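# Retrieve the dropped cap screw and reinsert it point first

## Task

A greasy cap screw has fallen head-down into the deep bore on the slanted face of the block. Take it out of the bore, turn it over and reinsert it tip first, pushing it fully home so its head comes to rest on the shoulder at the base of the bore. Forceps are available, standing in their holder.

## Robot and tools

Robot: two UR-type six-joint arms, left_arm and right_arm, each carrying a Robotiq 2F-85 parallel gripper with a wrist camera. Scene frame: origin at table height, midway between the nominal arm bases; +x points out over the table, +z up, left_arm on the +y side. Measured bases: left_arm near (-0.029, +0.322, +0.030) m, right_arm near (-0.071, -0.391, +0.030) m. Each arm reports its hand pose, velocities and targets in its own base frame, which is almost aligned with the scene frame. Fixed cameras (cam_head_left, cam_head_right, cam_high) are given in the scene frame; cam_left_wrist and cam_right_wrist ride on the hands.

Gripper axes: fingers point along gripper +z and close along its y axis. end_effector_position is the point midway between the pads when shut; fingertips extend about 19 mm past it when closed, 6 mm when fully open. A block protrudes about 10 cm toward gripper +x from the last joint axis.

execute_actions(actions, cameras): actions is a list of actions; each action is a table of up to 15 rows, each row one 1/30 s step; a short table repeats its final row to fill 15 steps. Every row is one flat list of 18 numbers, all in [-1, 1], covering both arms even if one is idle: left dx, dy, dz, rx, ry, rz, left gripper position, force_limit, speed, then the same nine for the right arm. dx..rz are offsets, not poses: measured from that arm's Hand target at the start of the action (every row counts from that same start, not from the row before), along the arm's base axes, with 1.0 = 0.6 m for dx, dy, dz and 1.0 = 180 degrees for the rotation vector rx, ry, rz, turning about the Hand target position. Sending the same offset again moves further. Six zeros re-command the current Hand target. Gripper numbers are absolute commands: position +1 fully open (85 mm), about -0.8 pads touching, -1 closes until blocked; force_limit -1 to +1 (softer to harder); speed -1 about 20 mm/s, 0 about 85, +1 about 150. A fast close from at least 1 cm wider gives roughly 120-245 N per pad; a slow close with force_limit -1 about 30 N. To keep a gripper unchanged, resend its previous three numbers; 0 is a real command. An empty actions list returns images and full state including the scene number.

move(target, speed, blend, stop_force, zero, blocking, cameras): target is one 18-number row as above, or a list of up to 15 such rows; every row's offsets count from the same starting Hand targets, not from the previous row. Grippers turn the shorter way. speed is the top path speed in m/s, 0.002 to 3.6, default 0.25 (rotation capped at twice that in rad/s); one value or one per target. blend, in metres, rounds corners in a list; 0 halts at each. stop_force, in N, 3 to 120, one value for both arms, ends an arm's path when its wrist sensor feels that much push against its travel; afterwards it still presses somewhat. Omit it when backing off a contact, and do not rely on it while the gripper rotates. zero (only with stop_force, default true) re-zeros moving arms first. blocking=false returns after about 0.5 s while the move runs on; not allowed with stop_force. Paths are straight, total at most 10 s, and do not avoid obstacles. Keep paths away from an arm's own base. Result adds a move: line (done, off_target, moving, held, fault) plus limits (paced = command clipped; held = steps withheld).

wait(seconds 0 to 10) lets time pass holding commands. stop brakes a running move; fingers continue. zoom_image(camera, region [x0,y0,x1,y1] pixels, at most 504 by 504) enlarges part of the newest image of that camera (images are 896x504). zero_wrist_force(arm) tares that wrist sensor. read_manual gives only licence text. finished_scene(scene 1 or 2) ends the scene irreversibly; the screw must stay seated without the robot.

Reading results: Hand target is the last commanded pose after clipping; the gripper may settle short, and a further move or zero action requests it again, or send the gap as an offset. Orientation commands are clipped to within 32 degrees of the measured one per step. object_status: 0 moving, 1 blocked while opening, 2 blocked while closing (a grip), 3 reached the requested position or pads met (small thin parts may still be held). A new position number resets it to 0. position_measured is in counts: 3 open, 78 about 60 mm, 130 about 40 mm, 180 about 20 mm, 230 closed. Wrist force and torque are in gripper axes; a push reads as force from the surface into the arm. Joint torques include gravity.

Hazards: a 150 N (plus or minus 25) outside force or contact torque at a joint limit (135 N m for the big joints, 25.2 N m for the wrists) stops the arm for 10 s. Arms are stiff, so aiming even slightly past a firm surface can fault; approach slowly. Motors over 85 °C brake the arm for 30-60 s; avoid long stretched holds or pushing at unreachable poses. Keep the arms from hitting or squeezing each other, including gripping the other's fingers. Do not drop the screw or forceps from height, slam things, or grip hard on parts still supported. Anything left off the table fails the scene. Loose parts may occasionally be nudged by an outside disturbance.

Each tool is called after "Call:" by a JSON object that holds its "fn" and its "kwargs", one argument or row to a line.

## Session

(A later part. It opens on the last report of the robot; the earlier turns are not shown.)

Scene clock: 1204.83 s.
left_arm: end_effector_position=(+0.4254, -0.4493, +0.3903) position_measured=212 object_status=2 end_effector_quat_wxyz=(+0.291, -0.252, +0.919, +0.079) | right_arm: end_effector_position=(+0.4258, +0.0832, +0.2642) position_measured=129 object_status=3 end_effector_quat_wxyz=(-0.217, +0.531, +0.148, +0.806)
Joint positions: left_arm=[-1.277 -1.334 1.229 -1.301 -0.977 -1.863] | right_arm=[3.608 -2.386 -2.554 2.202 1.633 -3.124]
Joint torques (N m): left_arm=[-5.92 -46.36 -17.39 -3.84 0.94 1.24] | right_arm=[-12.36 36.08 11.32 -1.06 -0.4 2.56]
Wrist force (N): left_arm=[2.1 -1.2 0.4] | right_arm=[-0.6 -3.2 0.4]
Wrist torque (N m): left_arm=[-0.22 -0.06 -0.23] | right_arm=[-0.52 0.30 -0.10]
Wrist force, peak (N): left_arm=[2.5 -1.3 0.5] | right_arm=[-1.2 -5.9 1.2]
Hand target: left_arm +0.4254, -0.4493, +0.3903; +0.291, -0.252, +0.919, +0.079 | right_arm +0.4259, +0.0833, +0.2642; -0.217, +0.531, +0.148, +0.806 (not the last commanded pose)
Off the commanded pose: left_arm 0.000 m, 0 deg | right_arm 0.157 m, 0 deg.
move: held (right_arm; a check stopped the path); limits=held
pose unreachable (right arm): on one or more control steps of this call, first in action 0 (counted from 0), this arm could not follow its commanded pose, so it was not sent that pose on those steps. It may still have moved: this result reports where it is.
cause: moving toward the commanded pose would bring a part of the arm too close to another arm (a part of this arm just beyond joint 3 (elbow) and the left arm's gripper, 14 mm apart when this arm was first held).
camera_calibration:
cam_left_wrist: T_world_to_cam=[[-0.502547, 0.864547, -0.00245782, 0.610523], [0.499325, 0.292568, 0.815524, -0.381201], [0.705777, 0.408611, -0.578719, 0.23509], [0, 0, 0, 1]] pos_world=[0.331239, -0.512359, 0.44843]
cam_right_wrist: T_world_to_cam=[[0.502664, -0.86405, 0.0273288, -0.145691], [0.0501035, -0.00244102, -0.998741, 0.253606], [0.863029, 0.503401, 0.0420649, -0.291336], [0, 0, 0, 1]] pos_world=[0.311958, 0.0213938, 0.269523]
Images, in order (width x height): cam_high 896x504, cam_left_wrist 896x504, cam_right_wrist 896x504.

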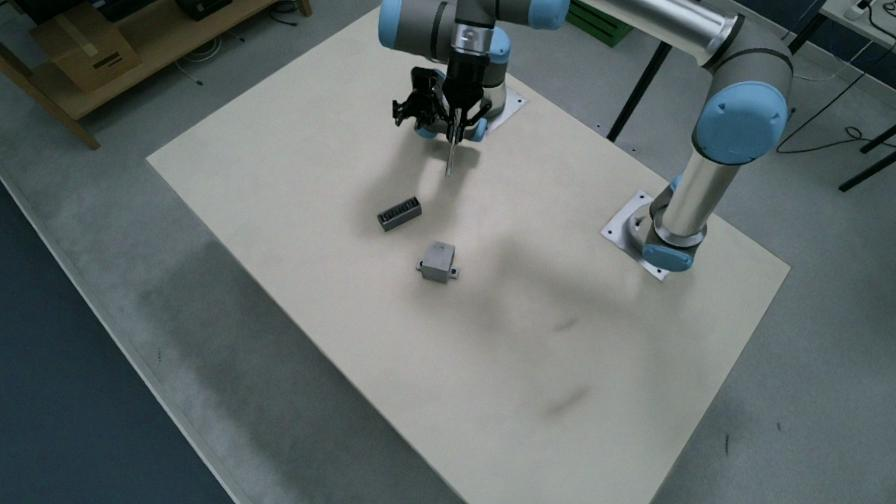

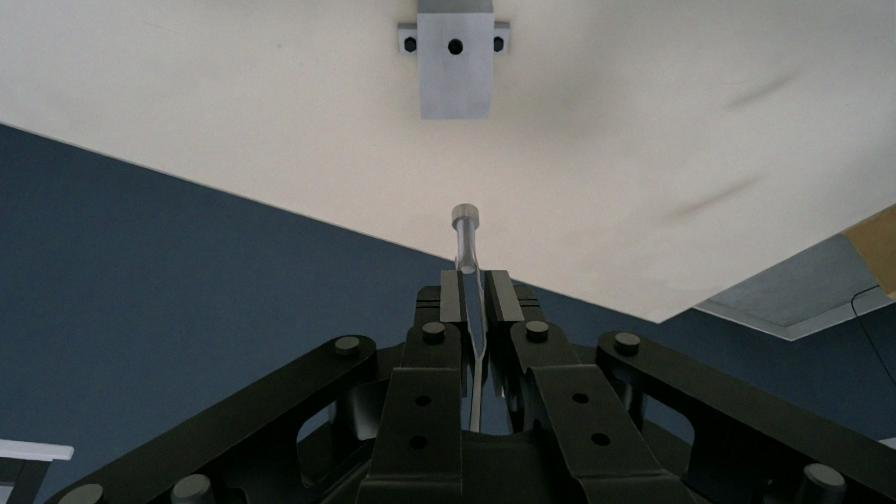

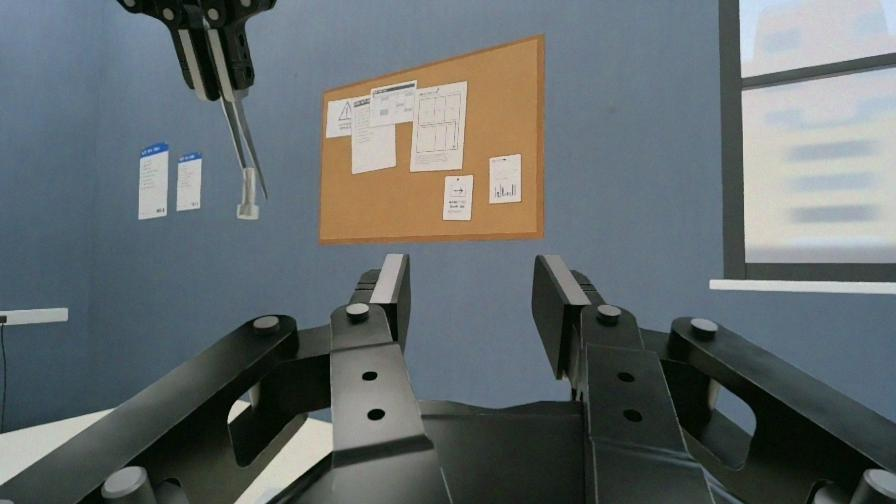

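Call:
{"fn": "move", "kwargs": {
  "target": [0,0,0,0,0,0,-0.8,-1,-1,0.02,-0.2,0.0,0,0,0,0.0,-1,-1],
  "speed": 0.25
}}

Call:
{"fn": "move", "kwargs": {
  "target": [0.1255,0.108,0,0,0,-0.444,-0.8,-1,-1,0,0,0.0,0,0,0,0.0,-1,-1],
  "speed": 0.08,
  "cameras": ["cam_right_wrist","cam_high","cam_left_wrist"]
}}

Call:
{"fn": "zoom_image", "kwargs": {
  "camera": "cam_left_wrist",
  "region": [400, 180, 540, 320]
}}

Scene clock: 1213.90 s.
left_arm: end_effector_position=(+0.4254, -0.4493, +0.3903) position_measured=212 object_status=2 end_effector_quat_wxyz=(+0.291, -0.252, +0.919, +0.079) | right_arm: end_effector_position=(+0.4343, -0.0115, +0.2641) position_measured=129 object_status=3 end_effector_quat_wxyz=(-0.213, +0.533, +0.144, +0.806)
Joint positions: left_arm=[-1.277 -1.334 1.229 -1.301 -0.977 -1.863] | right_arm=[3.157 -2.349 -2.434 2.093 2.034 -2.934]
Joint torques (N m): left_arm=[-5.15 -46.41 -19.23 -3.92 1.23 1.24] | right_arm=[13.48 22.47 -14.23 1.93 -1.97 -2.44]
Wrist force (N): left_arm=[2.1 -1.2 0.4] | right_arm=[-1.4 -2.1 0.7]
Wrist torque (N m): left_arm=[-0.21 -0.06 -0.23] | right_arm=[-0.35 0.41 -0.03]
Wrist force, peak (N): left_arm=[2.3 -1.5 0.7] | right_arm=[2.6 6.1 -5.0]
Hand target: left_arm +0.4254, -0.4493, +0.3903; +0.291, -0.252, +0.919, +0.079 | right_arm +0.4343, -0.0116, +0.2640; -0.213, +0.533, +0.144, +0.806 (not the last commanded pose)
Off the commanded pose: left_arm 0.000 m, 0 deg | right_arm 0.025 m, 1 deg.
move: held (right_arm; a check stopped the path); limits=held
pose unreachable (right arm): on one or more control steps of this call, first in action 0 (counted from 0), this arm could not follow its commanded pose, so it was not sent that pose on those steps. It may still have moved: this result reports where it is.
cause: moving toward the commanded pose would bring two parts of the arm too close to each other (its gripper and another part of the arm, with joints 4 (wrist 1) to 6 (wrist 3) between them, 9 mm apart when it was first held).

Scene clock: 1223.03 s.
left_arm: end_effector_position=(+0.5008, -0.3845, +0.3903) position_measured=212 object_status=2 end_effector_quat_wxyz=(+0.274, +0.397, +0.867, -0.127) | right_arm: end_effector_position=(+0.4343, -0.0116, +0.2640) position_measured=129 object_status=3 end_effector_quat_wxyz=(-0.213, +0.533, +0.144, +0.806)
Joint positions: left_arm=[-0.869 -1.576 1.689 -2.297 -1.567 -0.009] | right_arm=[3.157 -2.349 -2.434 2.093 2.034 -2.934]
Joint torques (N m): left_arm=[-8.26 -34.13 -17.89 -2.75 1.58 -0.14] | right_arm=[-12.3 21.43 -11.96 1.54 1.58 2.08]
Wrist force (N): left_arm=[1.9 -1.4 0.4] | right_arm=[-1.1 -2.2 0.5]
Wrist torque (N m): left_arm=[-0.25 -0.04 -0.23] | right_arm=[-0.37 0.37 -0.02]
Wrist force, peak (N): left_arm=[2.5 -1.7 0.8] | right_arm=[-1.2 -2.2 0.7]
Hand target: left_arm +0.5007, -0.3845, +0.3903; +0.274, +0.397, +0.867, -0.127 | right_arm +0.4343, -0.0116, +0.2640; -0.213, +0.533, +0.144, +0.806
Off the commanded pose: left_arm 0.000 m, 0 deg | right_arm 0.000 m, 0 deg.
move: done
camera_calibration:
cam_left_wrist: T_world_to_cam=[[0.763041, 0.646345, -0.00250625, -0.125321], [0.375551, -0.440194, 0.815592, -0.657637], [0.52605, -0.623272, -0.578622, -0.151426], [0, 0, 0, 1]] pos_world=[0.42226, -0.302867, 0.44843]
cam_right_wrist: T_world_to_cam=[[0.493463, -0.869397, 0.0253567, -0.227427], [0.0479687, -0.00190552, -0.998847, 0.253728], [0.868443, 0.494111, 0.0407635, -0.253039], [0, 0, 0, 1]] pos_world=[0.319806, -0.0722111, 0.269517]
Images, in order (width x height): cam_high 896x504, cam_left_wrist 896x504, cam_right_wrist 896x504.

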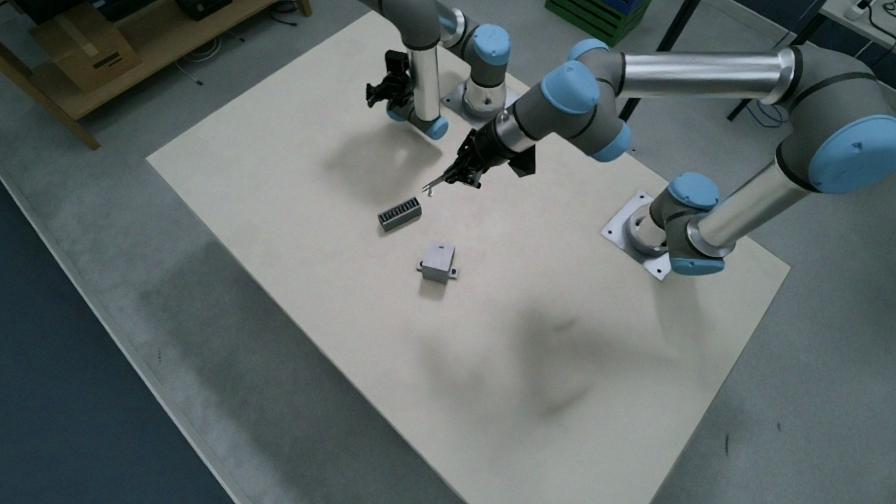

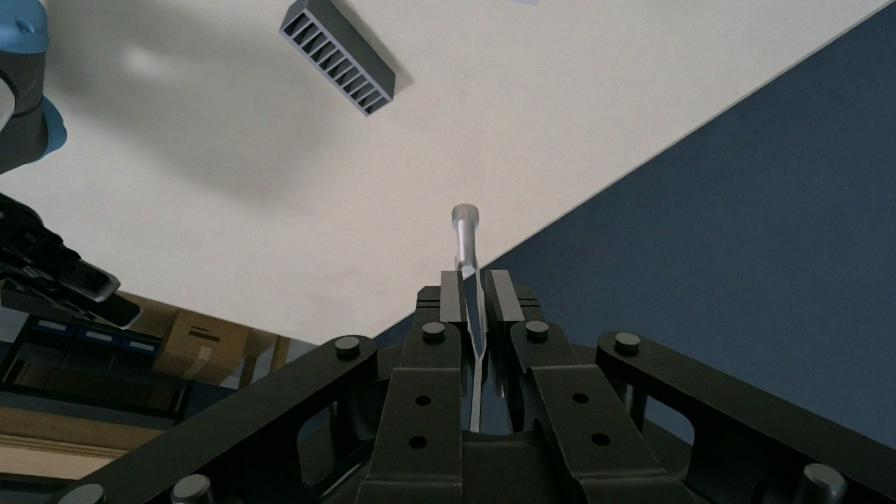

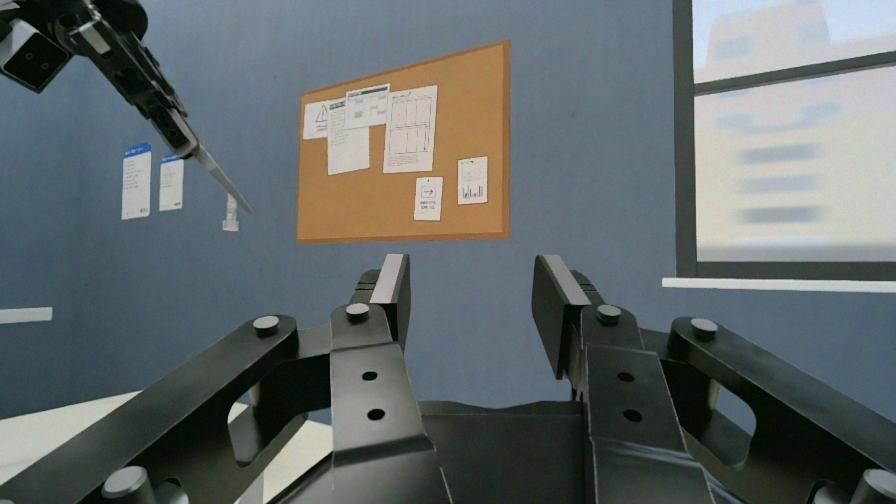

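Scaled by 3.600 from the camera's 896x504 image, which has a finer 1280x720 frame.

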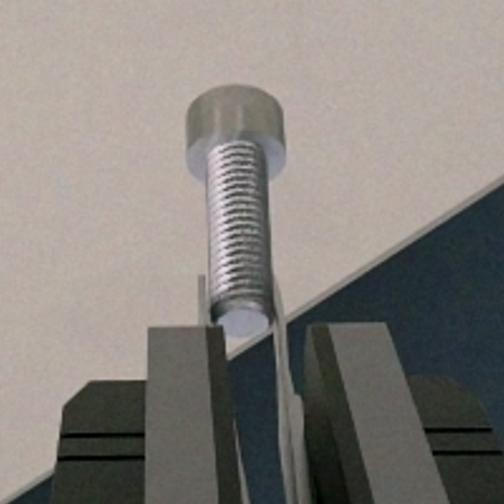

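Call:
{"fn": "move", "kwargs": {
  "target": [
    [0,0,0,0,0,0,-0.8,-1,-1,0.086,0.2,-0.02,0,0,0,0.2,-1,-1],
    [0,0,0,0,0,0,-0.8,-1,-1,0.086,0.43,-0.004,0,0,0,0.2,-1,-1]
  ],
  "speed": 0.15,
  "cameras": ["cam_right_wrist","cam_high","cam_left_wrist"]
}}

Call:
{"fn": "zoom_image", "kwargs": {
  "camera": "cam_right_wrist",
  "region": [380, 150, 580, 300]
}}

Scene clock: 1235.57 s.
left_arm: end_effector_position=(+0.5007, -0.3845, +0.3903) position_measured=212 object_status=2 end_effector_quat_wxyz=(+0.274, +0.397, +0.867, -0.127) | right_arm: end_effector_position=(+0.4859, +0.2464, +0.2617) position_measured=104 object_status=3 end_effector_quat_wxyz=(-0.213, +0.533, +0.144, +0.806)
Joint positions: left_arm=[-0.869 -1.576 1.689 -2.297 -1.567 -0.008] | right_arm=[4.016 -2.359 -2.307 1.949 1.248 -3.29]
Joint torques (N m): left_arm=[-7.35 -36.36 -19.1 -2.3 0.64 -0.39] | right_arm=[7.75 23.94 -9.25 0.84 -1.06 1.61]
Wrist force (N): left_arm=[2.0 -1.3 0.5] | right_arm=[-1.4 -2.0 0.3]
Wrist torque (N m): left_arm=[-0.23 -0.05 -0.23] | right_arm=[-0.34 0.42 -0.12]
Wrist force, peak (N): left_arm=[2.3 -1.4 0.5] | right_arm=[-1.4 -4.0 1.4]
Hand target: left_arm +0.5007, -0.3845, +0.3903; +0.274, +0.397, +0.867, -0.127 | right_arm +0.4859, +0.2464, +0.2616; -0.213, +0.533, +0.144, +0.806
Off the commanded pose: left_arm 0.000 m, 0 deg | right_arm 0.000 m, 0 deg.
move: done
camera_calibration:
cam_left_wrist: T_world_to_cam=[[0.763233, 0.646119, -0.00246568, -0.125411], [0.375455, -0.440398, 0.815526, -0.657591], [0.525841, -0.623362, -0.578715, -0.151272], [0, 0, 0, 1]] pos_world=[0.422159, -0.302868, 0.44843]
cam_right_wrist: T_world_to_cam=[[0.493579, -0.869333, 0.0252883, -0.0286497], [0.0481968, -0.00169093, -0.998836, 0.249319], [0.868365, 0.494223, 0.0410645, -0.425262], [0, 0, 0, 1]] pos_world=[0.371407, 0.18569, 0.267216]
Images, in order (width x height): cam_high 896x504, cam_left_wrist 896x504, cam_right_wrist 896x504.

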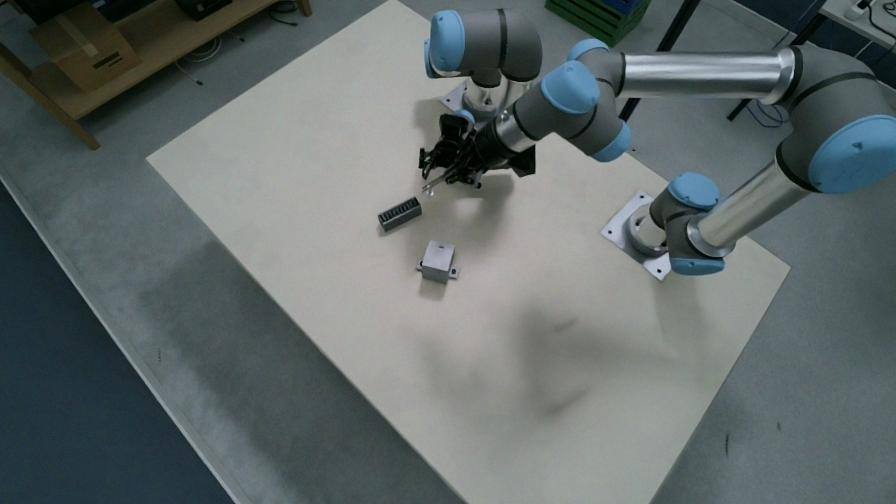

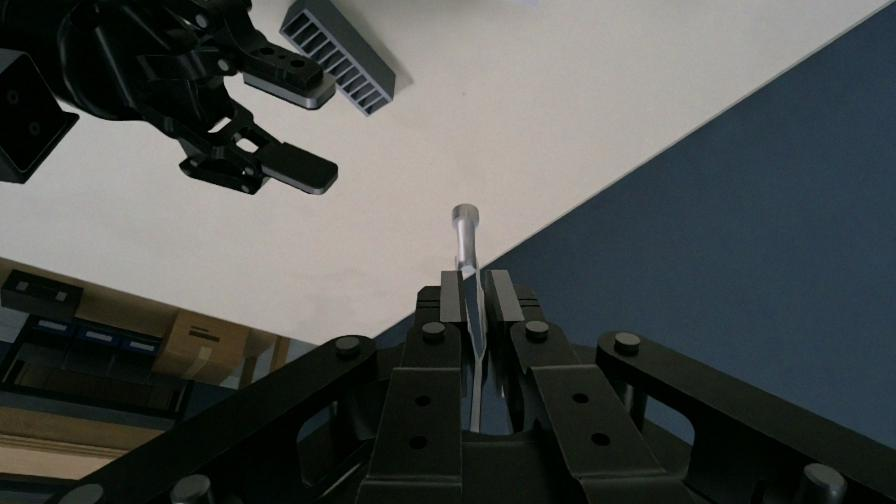

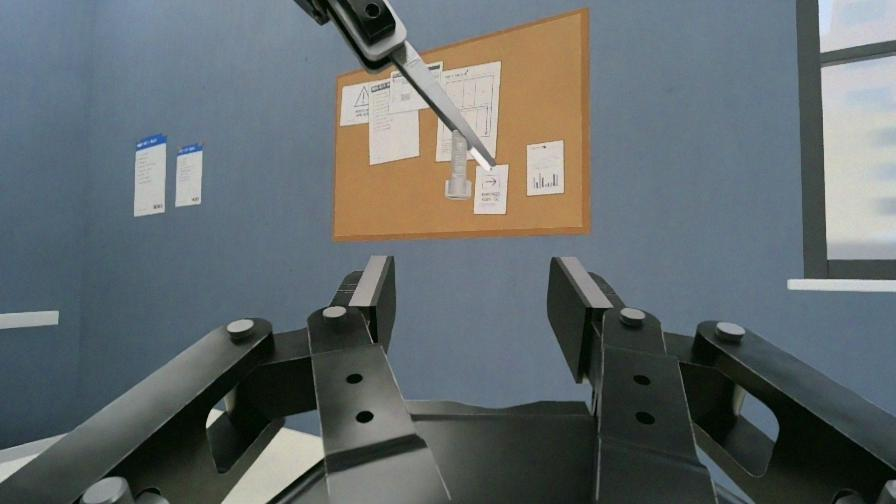

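Scaled by 2.520 from the camera's 896x504 image, which has a finer 1280x720 frame.

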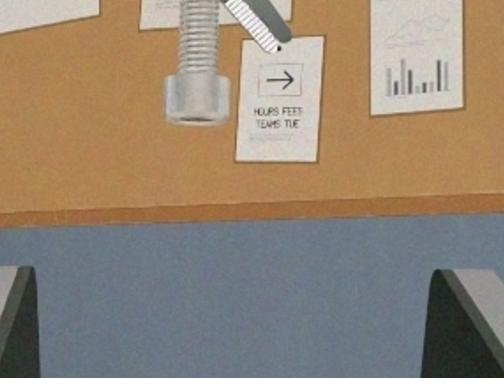

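Call:
{"fn": "move", "kwargs": {
  "target": [
    [0,0,0,0,0,0,-0.8,-1,-1,0.0935,0.0557,0.0475,0,0,0,0.2,-1,-1]
  ],
  "speed": 0.05,
  "cameras": ["cam_right_wrist","cam_left_wrist"]
}}

Call:
{"fn": "zoom_image", "kwargs": {
  "camera": "cam_right_wrist",
  "region": [340, 100, 600, 340]
}}

Scene clock: 1245.17 s.
left_arm: end_effector_position=(+0.5007, -0.3845, +0.3903) position_measured=212 object_status=2 end_effector_quat_wxyz=(+0.274, +0.397, +0.867, -0.127) | right_arm: end_effector_position=(+0.5420, +0.2797, +0.2903) position_measured=104 object_status=3 end_effector_quat_wxyz=(-0.213, +0.533, +0.144, +0.806)
Joint positions: left_arm=[-0.869 -1.576 1.689 -2.297 -1.567 -0.008] | right_arm=[3.953 -2.309 -2.136 1.721 1.306 -3.264]
Joint torques (N m): left_arm=[-6.99 -36.76 -19.07 -2.3 2.03 -1] | right_arm=[10.34 29.47 -5.24 2.25 -1.38 -0.02]
Wrist force (N): left_arm=[2.1 -1.2 0.1] | right_arm=[-1.4 -2.1 0.4]
Wrist torque (N m): left_arm=[-0.22 -0.06 -0.23] | right_arm=[-0.34 0.42 -0.12]
Wrist force, peak (N): left_arm=[2.2 -1.5 0.4] | right_arm=[-1.5 -2.1 1.4]
Hand target: left_arm +0.5007, -0.3845, +0.3903; +0.274, +0.397, +0.867, -0.127 | right_arm +0.5420, +0.2798, +0.2901; -0.213, +0.533, +0.144, +0.806
Off the commanded pose: left_arm 0.000 m, 0 deg | right_arm 0.000 m, 0 deg.
move: done
camera_calibration:
cam_left_wrist: T_world_to_cam=[[0.763233, 0.646119, -0.00246568, -0.125411], [0.375455, -0.440398, 0.815526, -0.657591], [0.525841, -0.623362, -0.578715, -0.151272], [0, 0, 0, 1]] pos_world=[0.422159, -0.302868, 0.44843]
cam_right_wrist: T_world_to_cam=[[0.493467, -0.869402, 0.0251088, -0.0279074], [0.0481931, -0.00149289, -0.998837, 0.275096], [0.868429, 0.494103, 0.0411625, -0.491685], [0, 0, 0, 1]] pos_world=[0.427507, 0.219091, 0.295715]
Images, in order (width x height): cam_left_wrist 896x504, cam_right_wrist 896x504.

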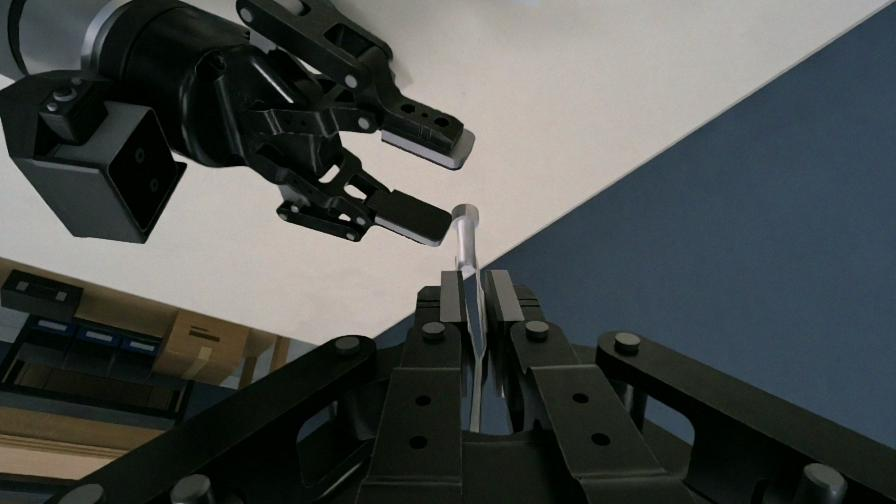

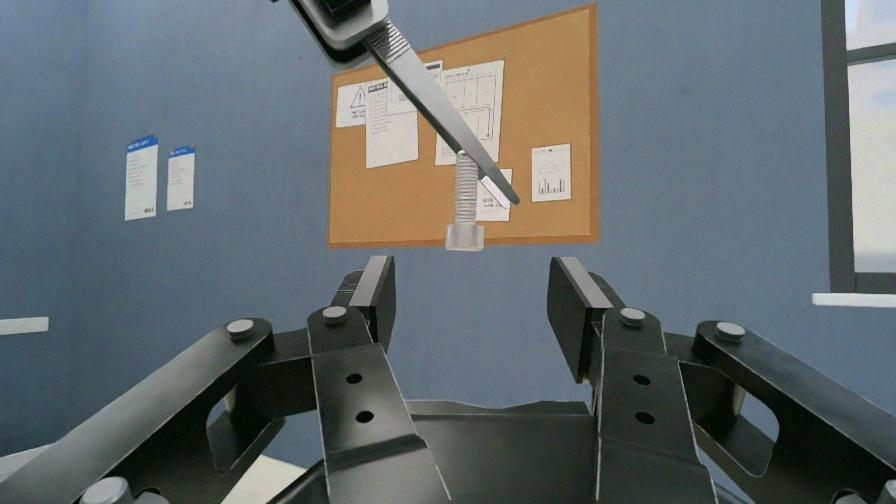

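Scaled by 1.938 from the camera's 896x504 image, which has a finer 1280x720 frame.

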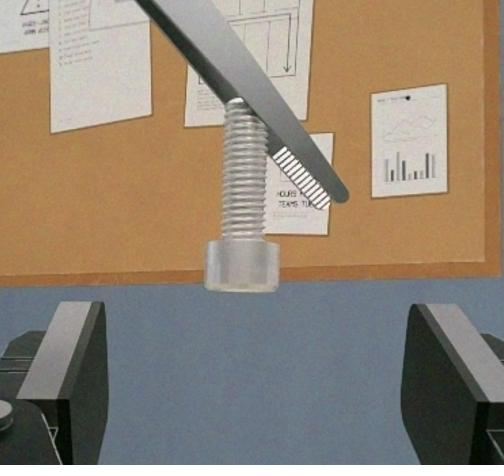

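Call:
{"fn": "move", "kwargs": {
  "target": [0,0,0,0,0,0,-0.8,-1,-1,0.0312,0.0186,0.0158,0,0,0,0.2,-1,-1],
  "speed": 0.03,
  "cameras": ["cam_right_wrist"]
}}

Call:
{"fn": "zoom_image", "kwargs": {
  "camera": "cam_right_wrist",
  "region": [370, 130, 570, 330]
}}

Scene clock: 1259.00 s.
left_arm: end_effector_position=(+0.5007, -0.3845, +0.3903) position_measured=212 object_status=2 end_effector_quat_wxyz=(+0.274, +0.397, +0.867, -0.127) | right_arm: end_effector_position=(+0.5608, +0.2910, +0.2997) position_measured=104 object_status=3 end_effector_quat_wxyz=(-0.213, +0.533, +0.144, +0.806) end_effector_velocity=(-0.001, -0.001, -0.001) end_effector_angular_velocity=(-0.001, +0.001, +0.000)
Joint positions: left_arm=[-0.869 -1.576 1.689 -2.297 -1.567 -0.008] | right_arm=[3.937 -2.303 -2.075 1.652 1.32 -3.257]
Joint velocities: left_arm=[within noise] | right_arm=[-0.001 0 -0.005 0.004 0.001 0]
Joint torques (N m): left_arm=[-6.37 -35.87 -17.91 -2.42 2 -1.18] | right_arm=[2.05 39.27 -3.66 2.23 -0.29 1.44]
Wrist force (N): left_arm=[2.1 -1.3 0.3] | right_arm=[-1.1 -1.7 0.3]
Wrist torque (N m): left_arm=[-0.24 -0.07 -0.23] | right_arm=[-0.29 0.38 -0.13]
Wrist force, peak (N): left_arm=[2.3 -1.4 0.4] | right_arm=[-1.6 -2.3 0.3]
Hand target: left_arm +0.5007, -0.3845, +0.3903; +0.274, +0.397, +0.867, -0.127 | right_arm +0.5607, +0.2910, +0.2996; -0.213, +0.533, +0.144, +0.806
Off the commanded pose: left_arm 0.000 m, 0 deg | right_arm 0.000 m, 0 deg.
move: done
camera_calibration:
cam_right_wrist: T_world_to_cam=[[0.493462, -0.869402, 0.0251956, -0.0277108], [0.0482361, -0.00156835, -0.998835, 0.283693], [0.868429, 0.494103, 0.0411626, -0.513936], [0, 0, 0, 1]] pos_world=[0.446307, 0.23029, 0.305216]
Images, in order (width x height): cam_right_wrist 896x504.

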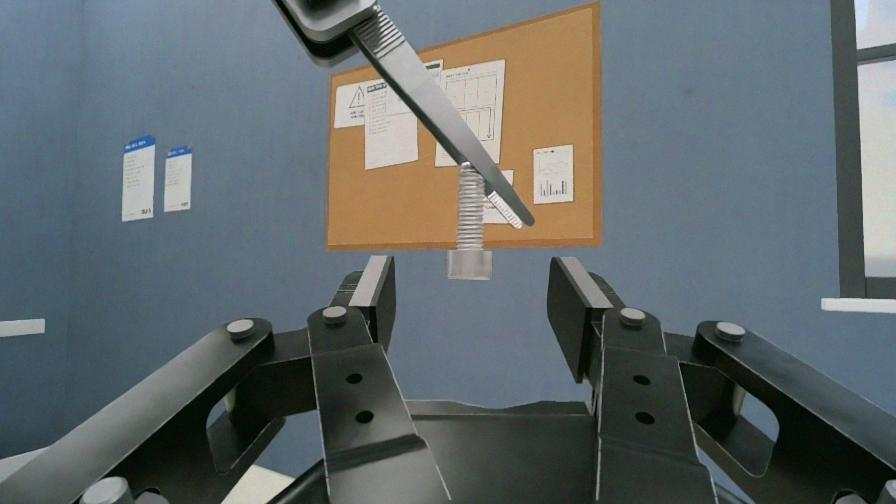

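Scaled by 2.520 from the camera's 896x504 image, which has a finer 1280x720 frame.

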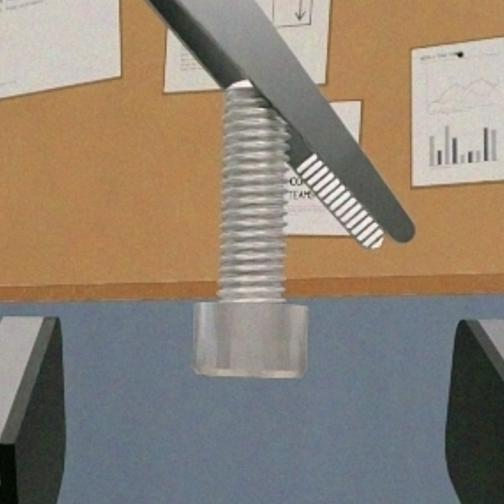

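Call:
{"fn": "move", "kwargs": {
  "target": [0,0,0,0,0,0,-0.8,-1,-1,-0.0083,-0.0048,-0.004,0,0,0,0.2,-1,-1],
  "speed": 0.03
}}

Call:
{"fn": "move", "kwargs": {
  "target": [0,0,0,0,0,0,-0.8,-1,-1,0,0,0,0,0,0,-1,-0.6,-1],
  "cameras": ["cam_right_wrist"]
}}

Call:
{"fn": "zoom_image", "kwargs": {
  "camera": "cam_right_wrist",
  "region": [370, 130, 570, 330]
}}

Scene clock: 1266.90 s.
left_arm: end_effector_position=(+0.5007, -0.3845, +0.3903) position_measured=212 object_status=2 end_effector_quat_wxyz=(+0.274, +0.397, +0.867, -0.127) | right_arm: end_effector_position=(+0.5556, +0.2881, +0.2971) position_measured=104 object_status=3 end_effector_quat_wxyz=(-0.213, +0.533, +0.144, +0.806)
Joint positions: left_arm=[-0.869 -1.576 1.689 -2.297 -1.567 -0.008] | right_arm=[3.942 -2.304 -2.092 1.67 1.316 -3.259]
Joint torques (N m): left_arm=[-4.54 -37.13 -17.7 -2.42 1.94 -0.98] | right_arm=[5.85 29.24 20.87 -1.14 -0.56 -2.04]
Wrist force (N): left_arm=[2.0 -1.3 0.3] | right_arm=[-1.3 -2.0 0.5]
Wrist torque (N m): left_arm=[-0.23 -0.05 -0.24] | right_arm=[-0.34 0.42 -0.04]
Wrist force, peak (N): left_arm=[2.4 -1.7 0.4] | right_arm=[-1.4 -2.1 0.3]
Hand target: left_arm +0.5007, -0.3845, +0.3903; +0.274, +0.397, +0.867, -0.127 | right_arm +0.5557, +0.2881, +0.2972; -0.213, +0.533, +0.144, +0.806
Off the commanded pose: left_arm 0.000 m, 0 deg | right_arm 0.000 m, 0 deg.
move: done

Scene clock: 1269.07 s.
left_arm: end_effector_position=(+0.5007, -0.3845, +0.3903) position_measured=212 object_status=2 end_effector_quat_wxyz=(+0.274, +0.397, +0.867, -0.127) | right_arm: end_effector_position=(+0.5557, +0.2881, +0.2972) position_measured=202 object_status=0 end_effector_quat_wxyz=(-0.213, +0.533, +0.144, +0.806)
Joint positions: left_arm=[-0.869 -1.576 1.689 -2.297 -1.567 -0.008] | right_arm=[3.942 -2.304 -2.092 1.67 1.316 -3.259]
Joint torques (N m): left_arm=[-4.81 -35.11 -18.25 -2.47 2 -1.13] | right_arm=[-10.44 37.74 24.16 -1.09 2.23 2.23]
Wrist force (N): left_arm=[1.8 -1.3 0.2] | right_arm=[-1.9 -1.7 0.4]
Wrist torque (N m): left_arm=[-0.25 -0.08 -0.23] | right_arm=[-0.29 0.42 -0.04]
Wrist force, peak (N): left_arm=[2.2 -1.4 0.6] | right_arm=[-2.0 -2.0 0.4]
Hand target: left_arm +0.5007, -0.3845, +0.3903; +0.274, +0.397, +0.867, -0.127 | right_arm +0.5557, +0.2881, +0.2972; -0.213, +0.533, +0.144, +0.806
Off the commanded pose: left_arm 0.000 m, 0 deg | right_arm 0.000 m, 0 deg.
move: done
camera_calibration:
cam_right_wrist: T_world_to_cam=[[0.493463, -0.869397, 0.0253567, -0.0276166], [0.0479687, -0.00190552, -0.998847, 0.281637], [0.868443, 0.494111, 0.0407635, -0.507906], [0, 0, 0, 1]] pos_world=[0.441206, 0.227489, 0.302717]
Images, in order (width x height): cam_right_wrist 896x504.

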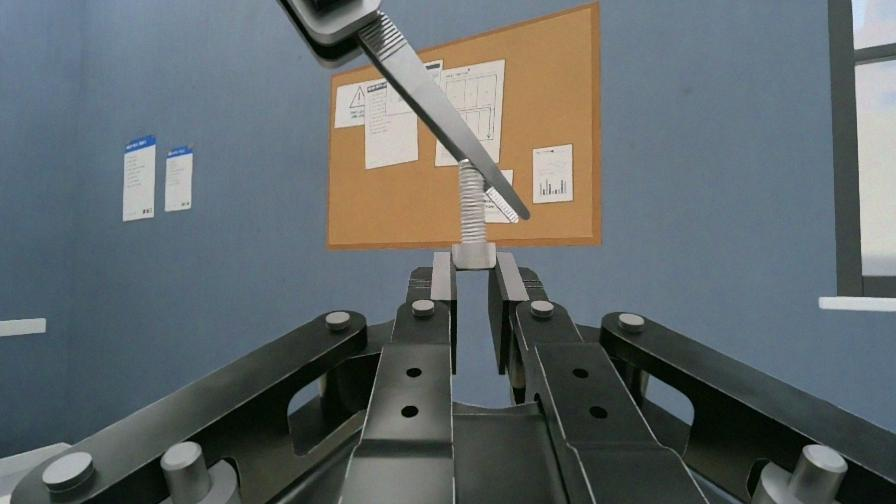

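Scaled by 2.520 from the camera's 896x504 image, which has a finer 1280x720 frame.

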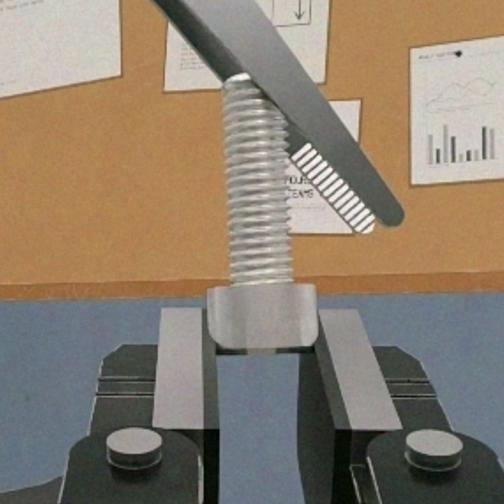

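Call:
{"fn": "wait", "kwargs": {
  "seconds": 0.5,
  "cameras": ["cam_right_wrist","cam_left_wrist","cam_high"]
}}

Call:
{"fn": "zoom_image", "kwargs": {
  "camera": "cam_right_wrist",
  "region": [410, 200, 530, 320]
}}

Call:
{"fn": "zoom_image", "kwargs": {
  "camera": "cam_high",
  "region": [300, 100, 500, 300]
}}

Scene clock: 1277.43 s.
left_arm: end_effector_position=(+0.5007, -0.3845, +0.3903) position_measured=212 object_status=2 end_effector_quat_wxyz=(+0.274, +0.397, +0.867, -0.127) | right_arm: end_effector_position=(+0.5557, +0.2881, +0.2972) position_measured=202 object_status=2 end_effector_quat_wxyz=(-0.213, +0.533, +0.144, +0.806)
Joint positions: left_arm=[-0.869 -1.576 1.689 -2.297 -1.567 -0.008] | right_arm=[3.942 -2.304 -2.092 1.67 1.316 -3.259]
Joint torques (N m): left_arm=[-4.98 -32.62 -18.51 -2.37 2.08 -1.21] | right_arm=[-10.92 38.04 24.27 -0.95 1.75 2.27]
Wrist force (N): left_arm=[1.8 -1.4 0.1] | right_arm=[-1.8 -1.9 -0.1]
Wrist torque (N m): left_arm=[-0.25 -0.08 -0.23] | right_arm=[-0.32 0.41 -0.05]
Wrist force, peak (N): left_arm=[1.9 -1.5 0.1] | right_arm=[-2.0 -2.1 0.2]
Hand target: left_arm +0.5007, -0.3845, +0.3903; +0.274, +0.397, +0.867, -0.127 | right_arm +0.5557, +0.2881, +0.2972; -0.213, +0.533, +0.144, +0.806
Tool commands: left_gripper/position=-0.8 left_gripper/force_limit=-1.0 left_gripper/speed=-1.0 right_gripper/position=-1.0 right_gripper/force_limit=-0.6 right_gripper/speed=-1.0
Off the commanded pose: left_arm 0.000 m, 0 deg | right_arm 0.000 m, 0 deg.
wait: 0.50 s; at rest from the start
camera_calibration:
cam_left_wrist: T_world_to_cam=[[0.763233, 0.646119, -0.00246568, -0.125411], [0.375455, -0.440398, 0.815526, -0.657591], [0.525841, -0.623362, -0.578715, -0.151272], [0, 0, 0, 1]] pos_world=[0.422159, -0.302868, 0.44843]
cam_right_wrist: T_world_to_cam=[[0.493463, -0.869397, 0.0253567, -0.0276166], [0.0479687, -0.00190552, -0.998847, 0.281637], [0.868443, 0.494111, 0.0407635, -0.507906], [0, 0, 0, 1]] pos_world=[0.441206, 0.227489, 0.302717]
Images, in order (width x height): cam_high 896x504, cam_left_wrist 896x504, cam_right_wrist 896x504.

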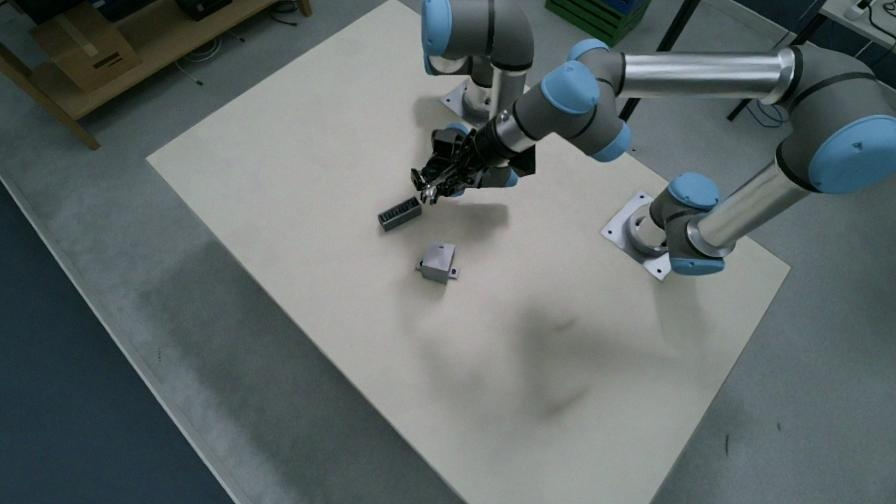

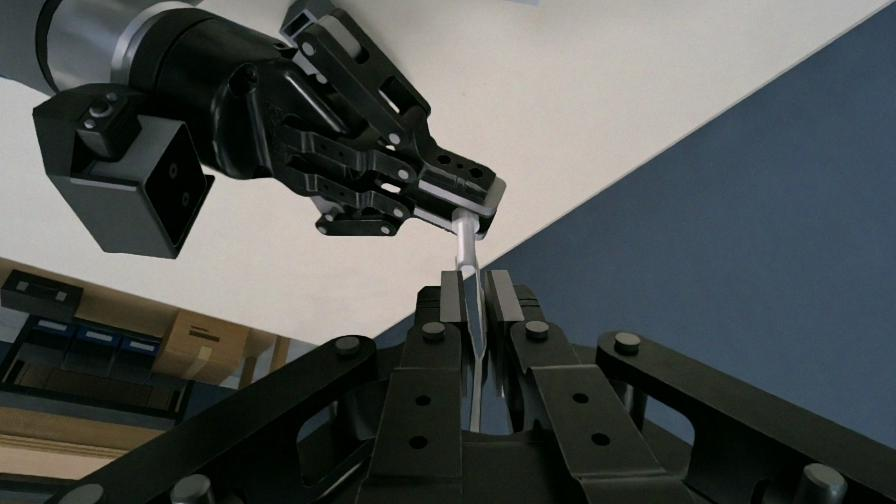

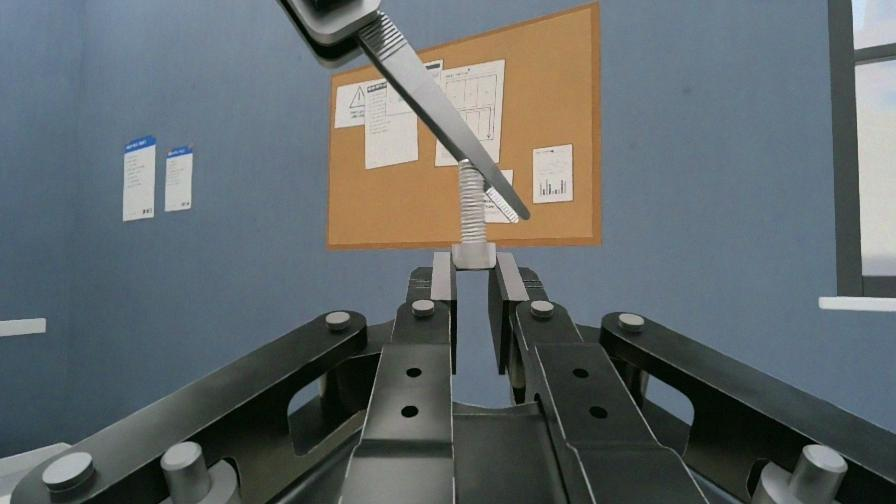

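Scaled by 4.200 from the camera's 896x504 image, which has a finer 1280x720 frame.

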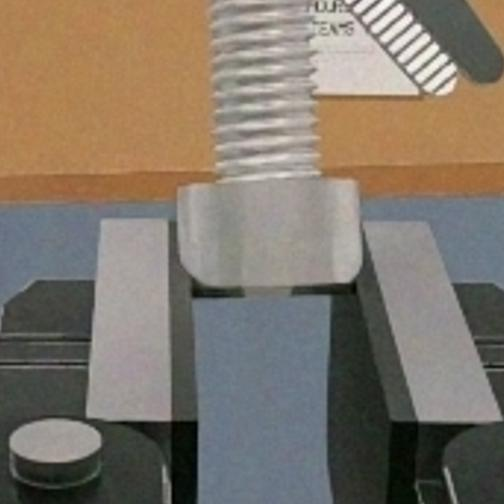

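Scaled by 2.520 from the camera's 896x504 image, which has a finer 1280x720 frame.

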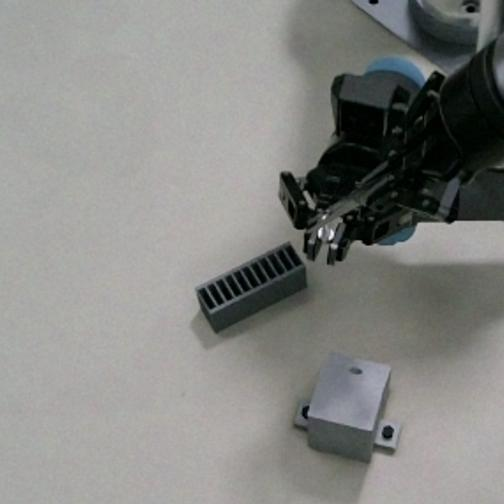

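Call:
{"fn": "move", "kwargs": {
  "target": [0,0,0,0,0,0,-0.8,-1,-1,0,0,0,0,0,0,0.1,-0.6,-1]
}}

Call:
{"fn": "move", "kwargs": {
  "target": [0,0,0,0,0,0,-0.8,-1,-1,-0.0023,-0.0013,0.0063,0,0,0,0.1,-0.6,-1],
  "speed": 0.03
}}

Call:
{"fn": "move", "kwargs": {
  "target": [0,0,0,0,0,0,-0.8,-1,-1,0,0,0,0,0,0,-1,-0.6,-1]
}}

Call:
{"fn": "wait", "kwargs": {
  "seconds": 1,
  "cameras": ["cam_right_wrist"]
}}

Call:
{"fn": "zoom_image", "kwargs": {
  "camera": "cam_right_wrist",
  "region": [410, 180, 530, 300]
}}

Scene clock: 1289.50 s.
left_arm: end_effector_position=(+0.5007, -0.3845, +0.3903) position_measured=212 object_status=2 end_effector_quat_wxyz=(+0.274, +0.397, +0.867, -0.127) | right_arm: end_effector_position=(+0.5557, +0.2881, +0.2972) position_measured=117 object_status=0 end_effector_quat_wxyz=(-0.213, +0.533, +0.144, +0.806)
Joint positions: left_arm=[-0.869 -1.576 1.689 -2.297 -1.567 -0.008] | right_arm=[3.942 -2.304 -2.092 1.67 1.316 -3.259]
Joint torques (N m): left_arm=[-4.02 -29.62 -18.38 -2.64 2.05 -1.16] | right_arm=[-11.07 37.85 23.65 -0.71 1.05 2.24]
Wrist force (N): left_arm=[2.2 -1.1 0.6] | right_arm=[-1.0 -1.9 0.2]
Wrist torque (N m): left_arm=[-0.20 -0.07 -0.24] | right_arm=[-0.32 0.35 -0.04]
Wrist force, peak (N): left_arm=[2.3 -1.4 0.5] | right_arm=[-1.9 -2.1 0.3]
Hand target: left_arm +0.5007, -0.3845, +0.3903; +0.274, +0.397, +0.867, -0.127 | right_arm +0.5557, +0.2881, +0.2972; -0.213, +0.533, +0.144, +0.806
Off the commanded pose: left_arm 0.000 m, 0 deg | right_arm 0.000 m, 0 deg.
move: done

Scene clock: 1290.20 s.
left_arm: end_effector_position=(+0.5007, -0.3845, +0.3903) position_measured=212 object_status=2 end_effector_quat_wxyz=(+0.274, +0.397, +0.867, -0.127) | right_arm: end_effector_position=(+0.5543, +0.2873, +0.3010) position_measured=117 object_status=3 end_effector_quat_wxyz=(-0.213, +0.533, +0.144, +0.806)
Joint positions: left_arm=[-0.869 -1.576 1.689 -2.297 -1.567 -0.008] | right_arm=[3.943 -2.293 -2.098 1.665 1.315 -3.259]
Joint torques (N m): left_arm=[-4.08 -30.93 -16.79 -2.52 1.97 -0.81] | right_arm=[12.99 32.41 3.21 -0.06 -1.21 -2.41]
Wrist force (N): left_arm=[1.9 -1.2 0.7] | right_arm=[-1.3 -1.9 0.3]
Wrist torque (N m): left_arm=[-0.21 -0.04 -0.24] | right_arm=[-0.32 0.40 -0.04]
Wrist force, peak (N): left_arm=[2.4 -1.4 0.3] | right_arm=[-1.2 -2.1 0.4]
Hand target: left_arm +0.5007, -0.3845, +0.3903; +0.274, +0.397, +0.867, -0.127 | right_arm +0.5544, +0.2873, +0.3010; -0.213, +0.533, +0.144, +0.806
Off the commanded pose: left_arm 0.000 m, 0 deg | right_arm 0.000 m, 0 deg.
move: done

Scene clock: 1292.10 s.
left_arm: end_effector_position=(+0.5007, -0.3845, +0.3903) position_measured=212 object_status=2 end_effector_quat_wxyz=(+0.274, +0.397, +0.867, -0.127) | right_arm: end_effector_position=(+0.5544, +0.2873, +0.3010) position_measured=200 object_status=0 end_effector_quat_wxyz=(-0.213, +0.533, +0.144, +0.806)
Joint positions: left_arm=[-0.869 -1.576 1.689 -2.297 -1.567 -0.008] | right_arm=[3.943 -2.293 -2.098 1.665 1.315 -3.259]
Joint torques (N m): left_arm=[-3.12 -27.02 -16.88 -2.43 1.79 -0.86] | right_arm=[11.73 27.99 24.27 1.83 2.01 -1.08]
Wrist force (N): left_arm=[1.1 -1.4 0.3] | right_arm=[-1.3 -2.6 0.2]
Wrist torque (N m): left_arm=[-0.24 -0.07 -0.23] | right_arm=[-0.32 0.36 -0.06]
Wrist force, peak (N): left_arm=[2.1 -1.6 0.3] | right_arm=[-1.9 -2.3 0.3]
Hand target: left_arm +0.5007, -0.3845, +0.3903; +0.274, +0.397, +0.867, -0.127 | right_arm +0.5544, +0.2873, +0.3010; -0.213, +0.533, +0.144, +0.806
Off the commanded pose: left_arm 0.000 m, 0 deg | right_arm 0.000 m, 0 deg.
move: done

Scene clock: 1293.10 s.
left_arm: end_effector_position=(+0.5007, -0.3845, +0.3903) position_measured=212 object_status=2 end_effector_quat_wxyz=(+0.274, +0.397, +0.867, -0.127) | right_arm: end_effector_position=(+0.5544, +0.2873, +0.3010) position_measured=200 object_status=2 end_effector_quat_wxyz=(-0.213, +0.533, +0.144, +0.806)
Joint positions: left_arm=[-0.869 -1.576 1.689 -2.297 -1.567 -0.008] | right_arm=[3.943 -2.293 -2.098 1.665 1.315 -3.259]
Joint torques (N m): left_arm=[-3.13 -26.67 -18.32 -2.42 1.96 -0.97] | right_arm=[11.32 29.14 24.9 1.84 2.13 -0.3]
Wrist force (N): left_arm=[1.1 -1.1 0.6] | right_arm=[-1.8 -2.5 0.1]
Wrist torque (N m): left_arm=[-0.21 -0.06 -0.23] | right_arm=[-0.32 0.38 -0.06]
Wrist force, peak (N): left_arm=[1.3 -1.3 0.6] | right_arm=[-1.9 -2.7 0.1]
Hand target: left_arm +0.5007, -0.3845, +0.3903; +0.274, +0.397, +0.867, -0.127 | right_arm +0.5544, +0.2873, +0.3010; -0.213, +0.533, +0.144, +0.806
Tool commands: left_gripper/position=-0.8 left_gripper/force_limit=-1.0 left_gripper/speed=-1.0 right_gripper/position=-1.0 right_gripper/force_limit=-0.6 right_gripper/speed=-1.0
Off the commanded pose: left_arm 0.000 m, 0 deg | right_arm 0.000 m, 0 deg.
wait: 1.00 s; at rest by 0.17 s
camera_calibration:
cam_right_wrist: T_world_to_cam=[[0.493463, -0.869397, 0.0253567, -0.0277176], [0.0479687, -0.00190552, -0.998847, 0.285498], [0.868443, 0.494111, 0.0407635, -0.50645], [0, 0, 0, 1]] pos_world=[0.439806, 0.226689, 0.306517]
Images, in order (width x height): cam_right_wrist 896x504.

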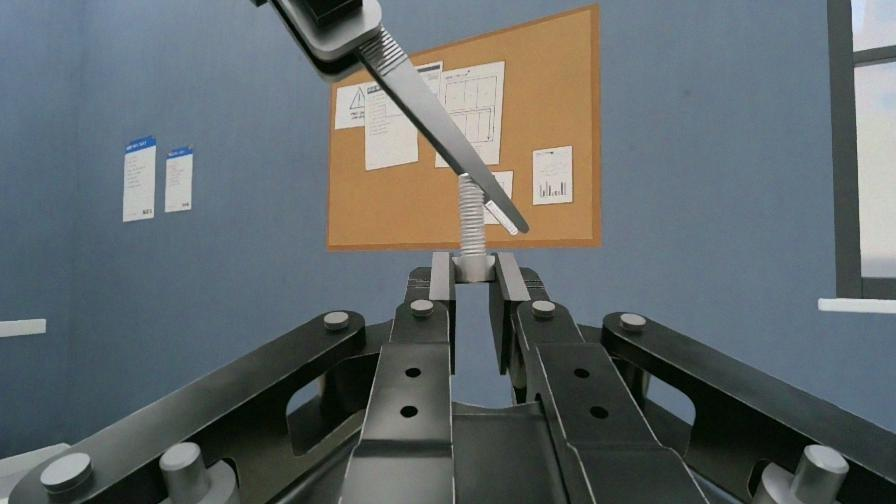

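Scaled by 4.200 from the camera's 896x504 image, which has a finer 1280x720 frame.

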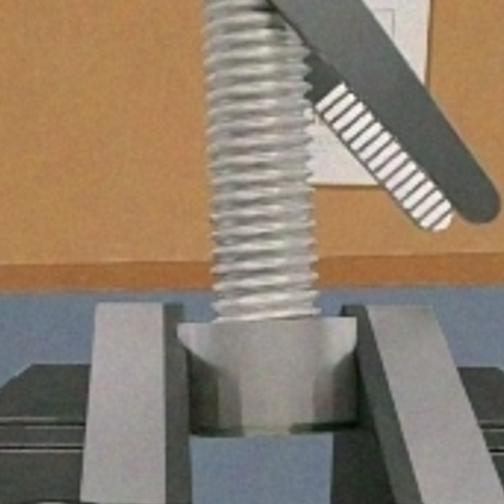

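Call:
{"fn": "move", "kwargs": {
  "target": [0,0,0,0,0,0,-0.6,-1,-1,0,0,0,0,0,0,-1,-0.6,-1]
}}

Call:
{"fn": "move", "kwargs": {
  "target": [-0.019,0.022,0.041,0,0,0,-0.6,-1,-1,0,0,0,0,0,0,-1,-0.6,-1],
  "speed": 0.04,
  "cameras": ["cam_right_wrist"]
}}

Call:
{"fn": "zoom_image", "kwargs": {
  "camera": "cam_right_wrist",
  "region": [370, 130, 570, 330]
}}

Scene clock: 1296.87 s.
left_arm: end_effector_position=(+0.5007, -0.3845, +0.3903) position_measured=204 object_status=3 end_effector_quat_wxyz=(+0.274, +0.397, +0.867, -0.127) | right_arm: end_effector_position=(+0.5544, +0.2873, +0.3010) position_measured=200 object_status=2 end_effector_quat_wxyz=(-0.213, +0.533, +0.144, +0.806)
Joint positions: left_arm=[-0.869 -1.576 1.689 -2.297 -1.567 -0.008] | right_arm=[3.943 -2.293 -2.098 1.665 1.315 -3.259]
Joint torques (N m): left_arm=[-1.51 -24.56 -18.55 -2.57 1.96 -0.86] | right_arm=[7.98 32.6 23.35 1.81 2.07 2.13]
Wrist force (N): left_arm=[2.0 -1.1 0.1] | right_arm=[-1.6 -2.2 0.3]
Wrist torque (N m): left_arm=[-0.20 -0.07 -0.24] | right_arm=[-0.38 0.40 -0.04]
Wrist force, peak (N): left_arm=[2.2 -1.5 0.4] | right_arm=[-2.0 -2.7 0.3]
Hand target: left_arm +0.5007, -0.3845, +0.3903; +0.274, +0.397, +0.867, -0.127 | right_arm +0.5544, +0.2873, +0.3010; -0.213, +0.533, +0.144, +0.806
Off the commanded pose: left_arm 0.000 m, 0 deg | right_arm 0.000 m, 0 deg.
move: done

Scene clock: 1297.93 s.
left_arm: end_effector_position=(+0.4893, -0.3713, +0.4151) position_measured=204 object_status=3 end_effector_quat_wxyz=(+0.274, +0.397, +0.867, -0.127) | right_arm: end_effector_position=(+0.5544, +0.2873, +0.3010) position_measured=200 object_status=2 end_effector_quat_wxyz=(-0.213, +0.533, +0.144, +0.806)
Joint positions: left_arm=[-0.87 -1.622 1.671 -2.233 -1.567 -0.009] | right_arm=[3.943 -2.293 -2.098 1.665 1.315 -3.259]
Joint torques (N m): left_arm=[-7.51 -15.56 -17.14 -5.34 2.25 -1.69] | right_arm=[8.36 33.37 23.22 1.82 2.08 2.25]
Wrist force (N): left_arm=[1.9 -1.3 -0.2] | right_arm=[-1.3 -2.0 0.5]
Wrist torque (N m): left_arm=[-0.23 -0.08 -0.24] | right_arm=[-0.33 0.38 -0.04]
Wrist force, peak (N): left_arm=[2.1 -1.4 1.1] | right_arm=[-2.2 -2.0 0.3]
Hand target: left_arm +0.4893, -0.3713, +0.4149; +0.274, +0.397, +0.867, -0.127 | right_arm +0.5544, +0.2873, +0.3010; -0.213, +0.533, +0.144, +0.806
Off the commanded pose: left_arm 0.000 m, 0 deg | right_arm 0.000 m, 0 deg.
move: done
camera_calibration:
cam_right_wrist: T_world_to_cam=[[0.493463, -0.869397, 0.0253567, -0.0277176], [0.0479687, -0.00190552, -0.998847, 0.285498], [0.868443, 0.494111, 0.0407635, -0.50645], [0, 0, 0, 1]] pos_world=[0.439806, 0.226689, 0.306517]
Images, in order (width x height): cam_right_wrist 896x504.

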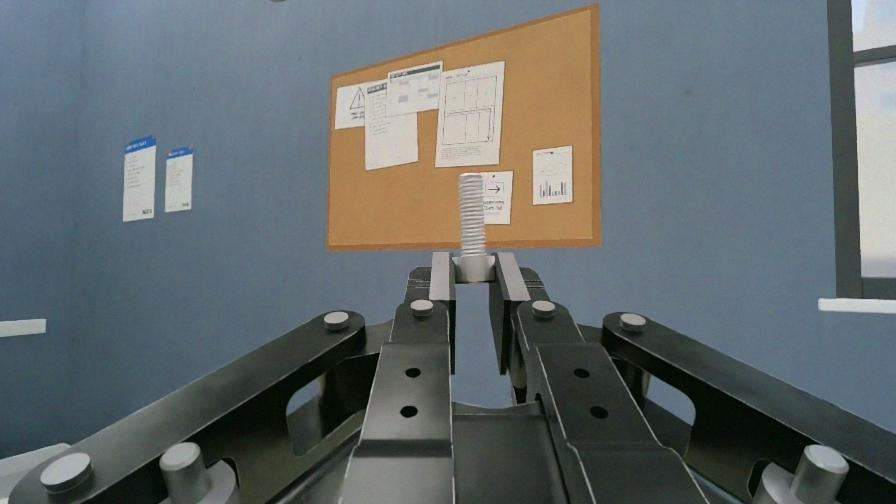

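Scaled by 2.520 from the camera's 896x504 image, which has a finer 1280x720 frame.

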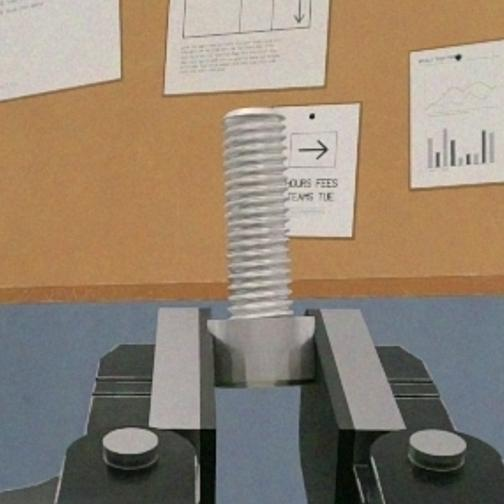

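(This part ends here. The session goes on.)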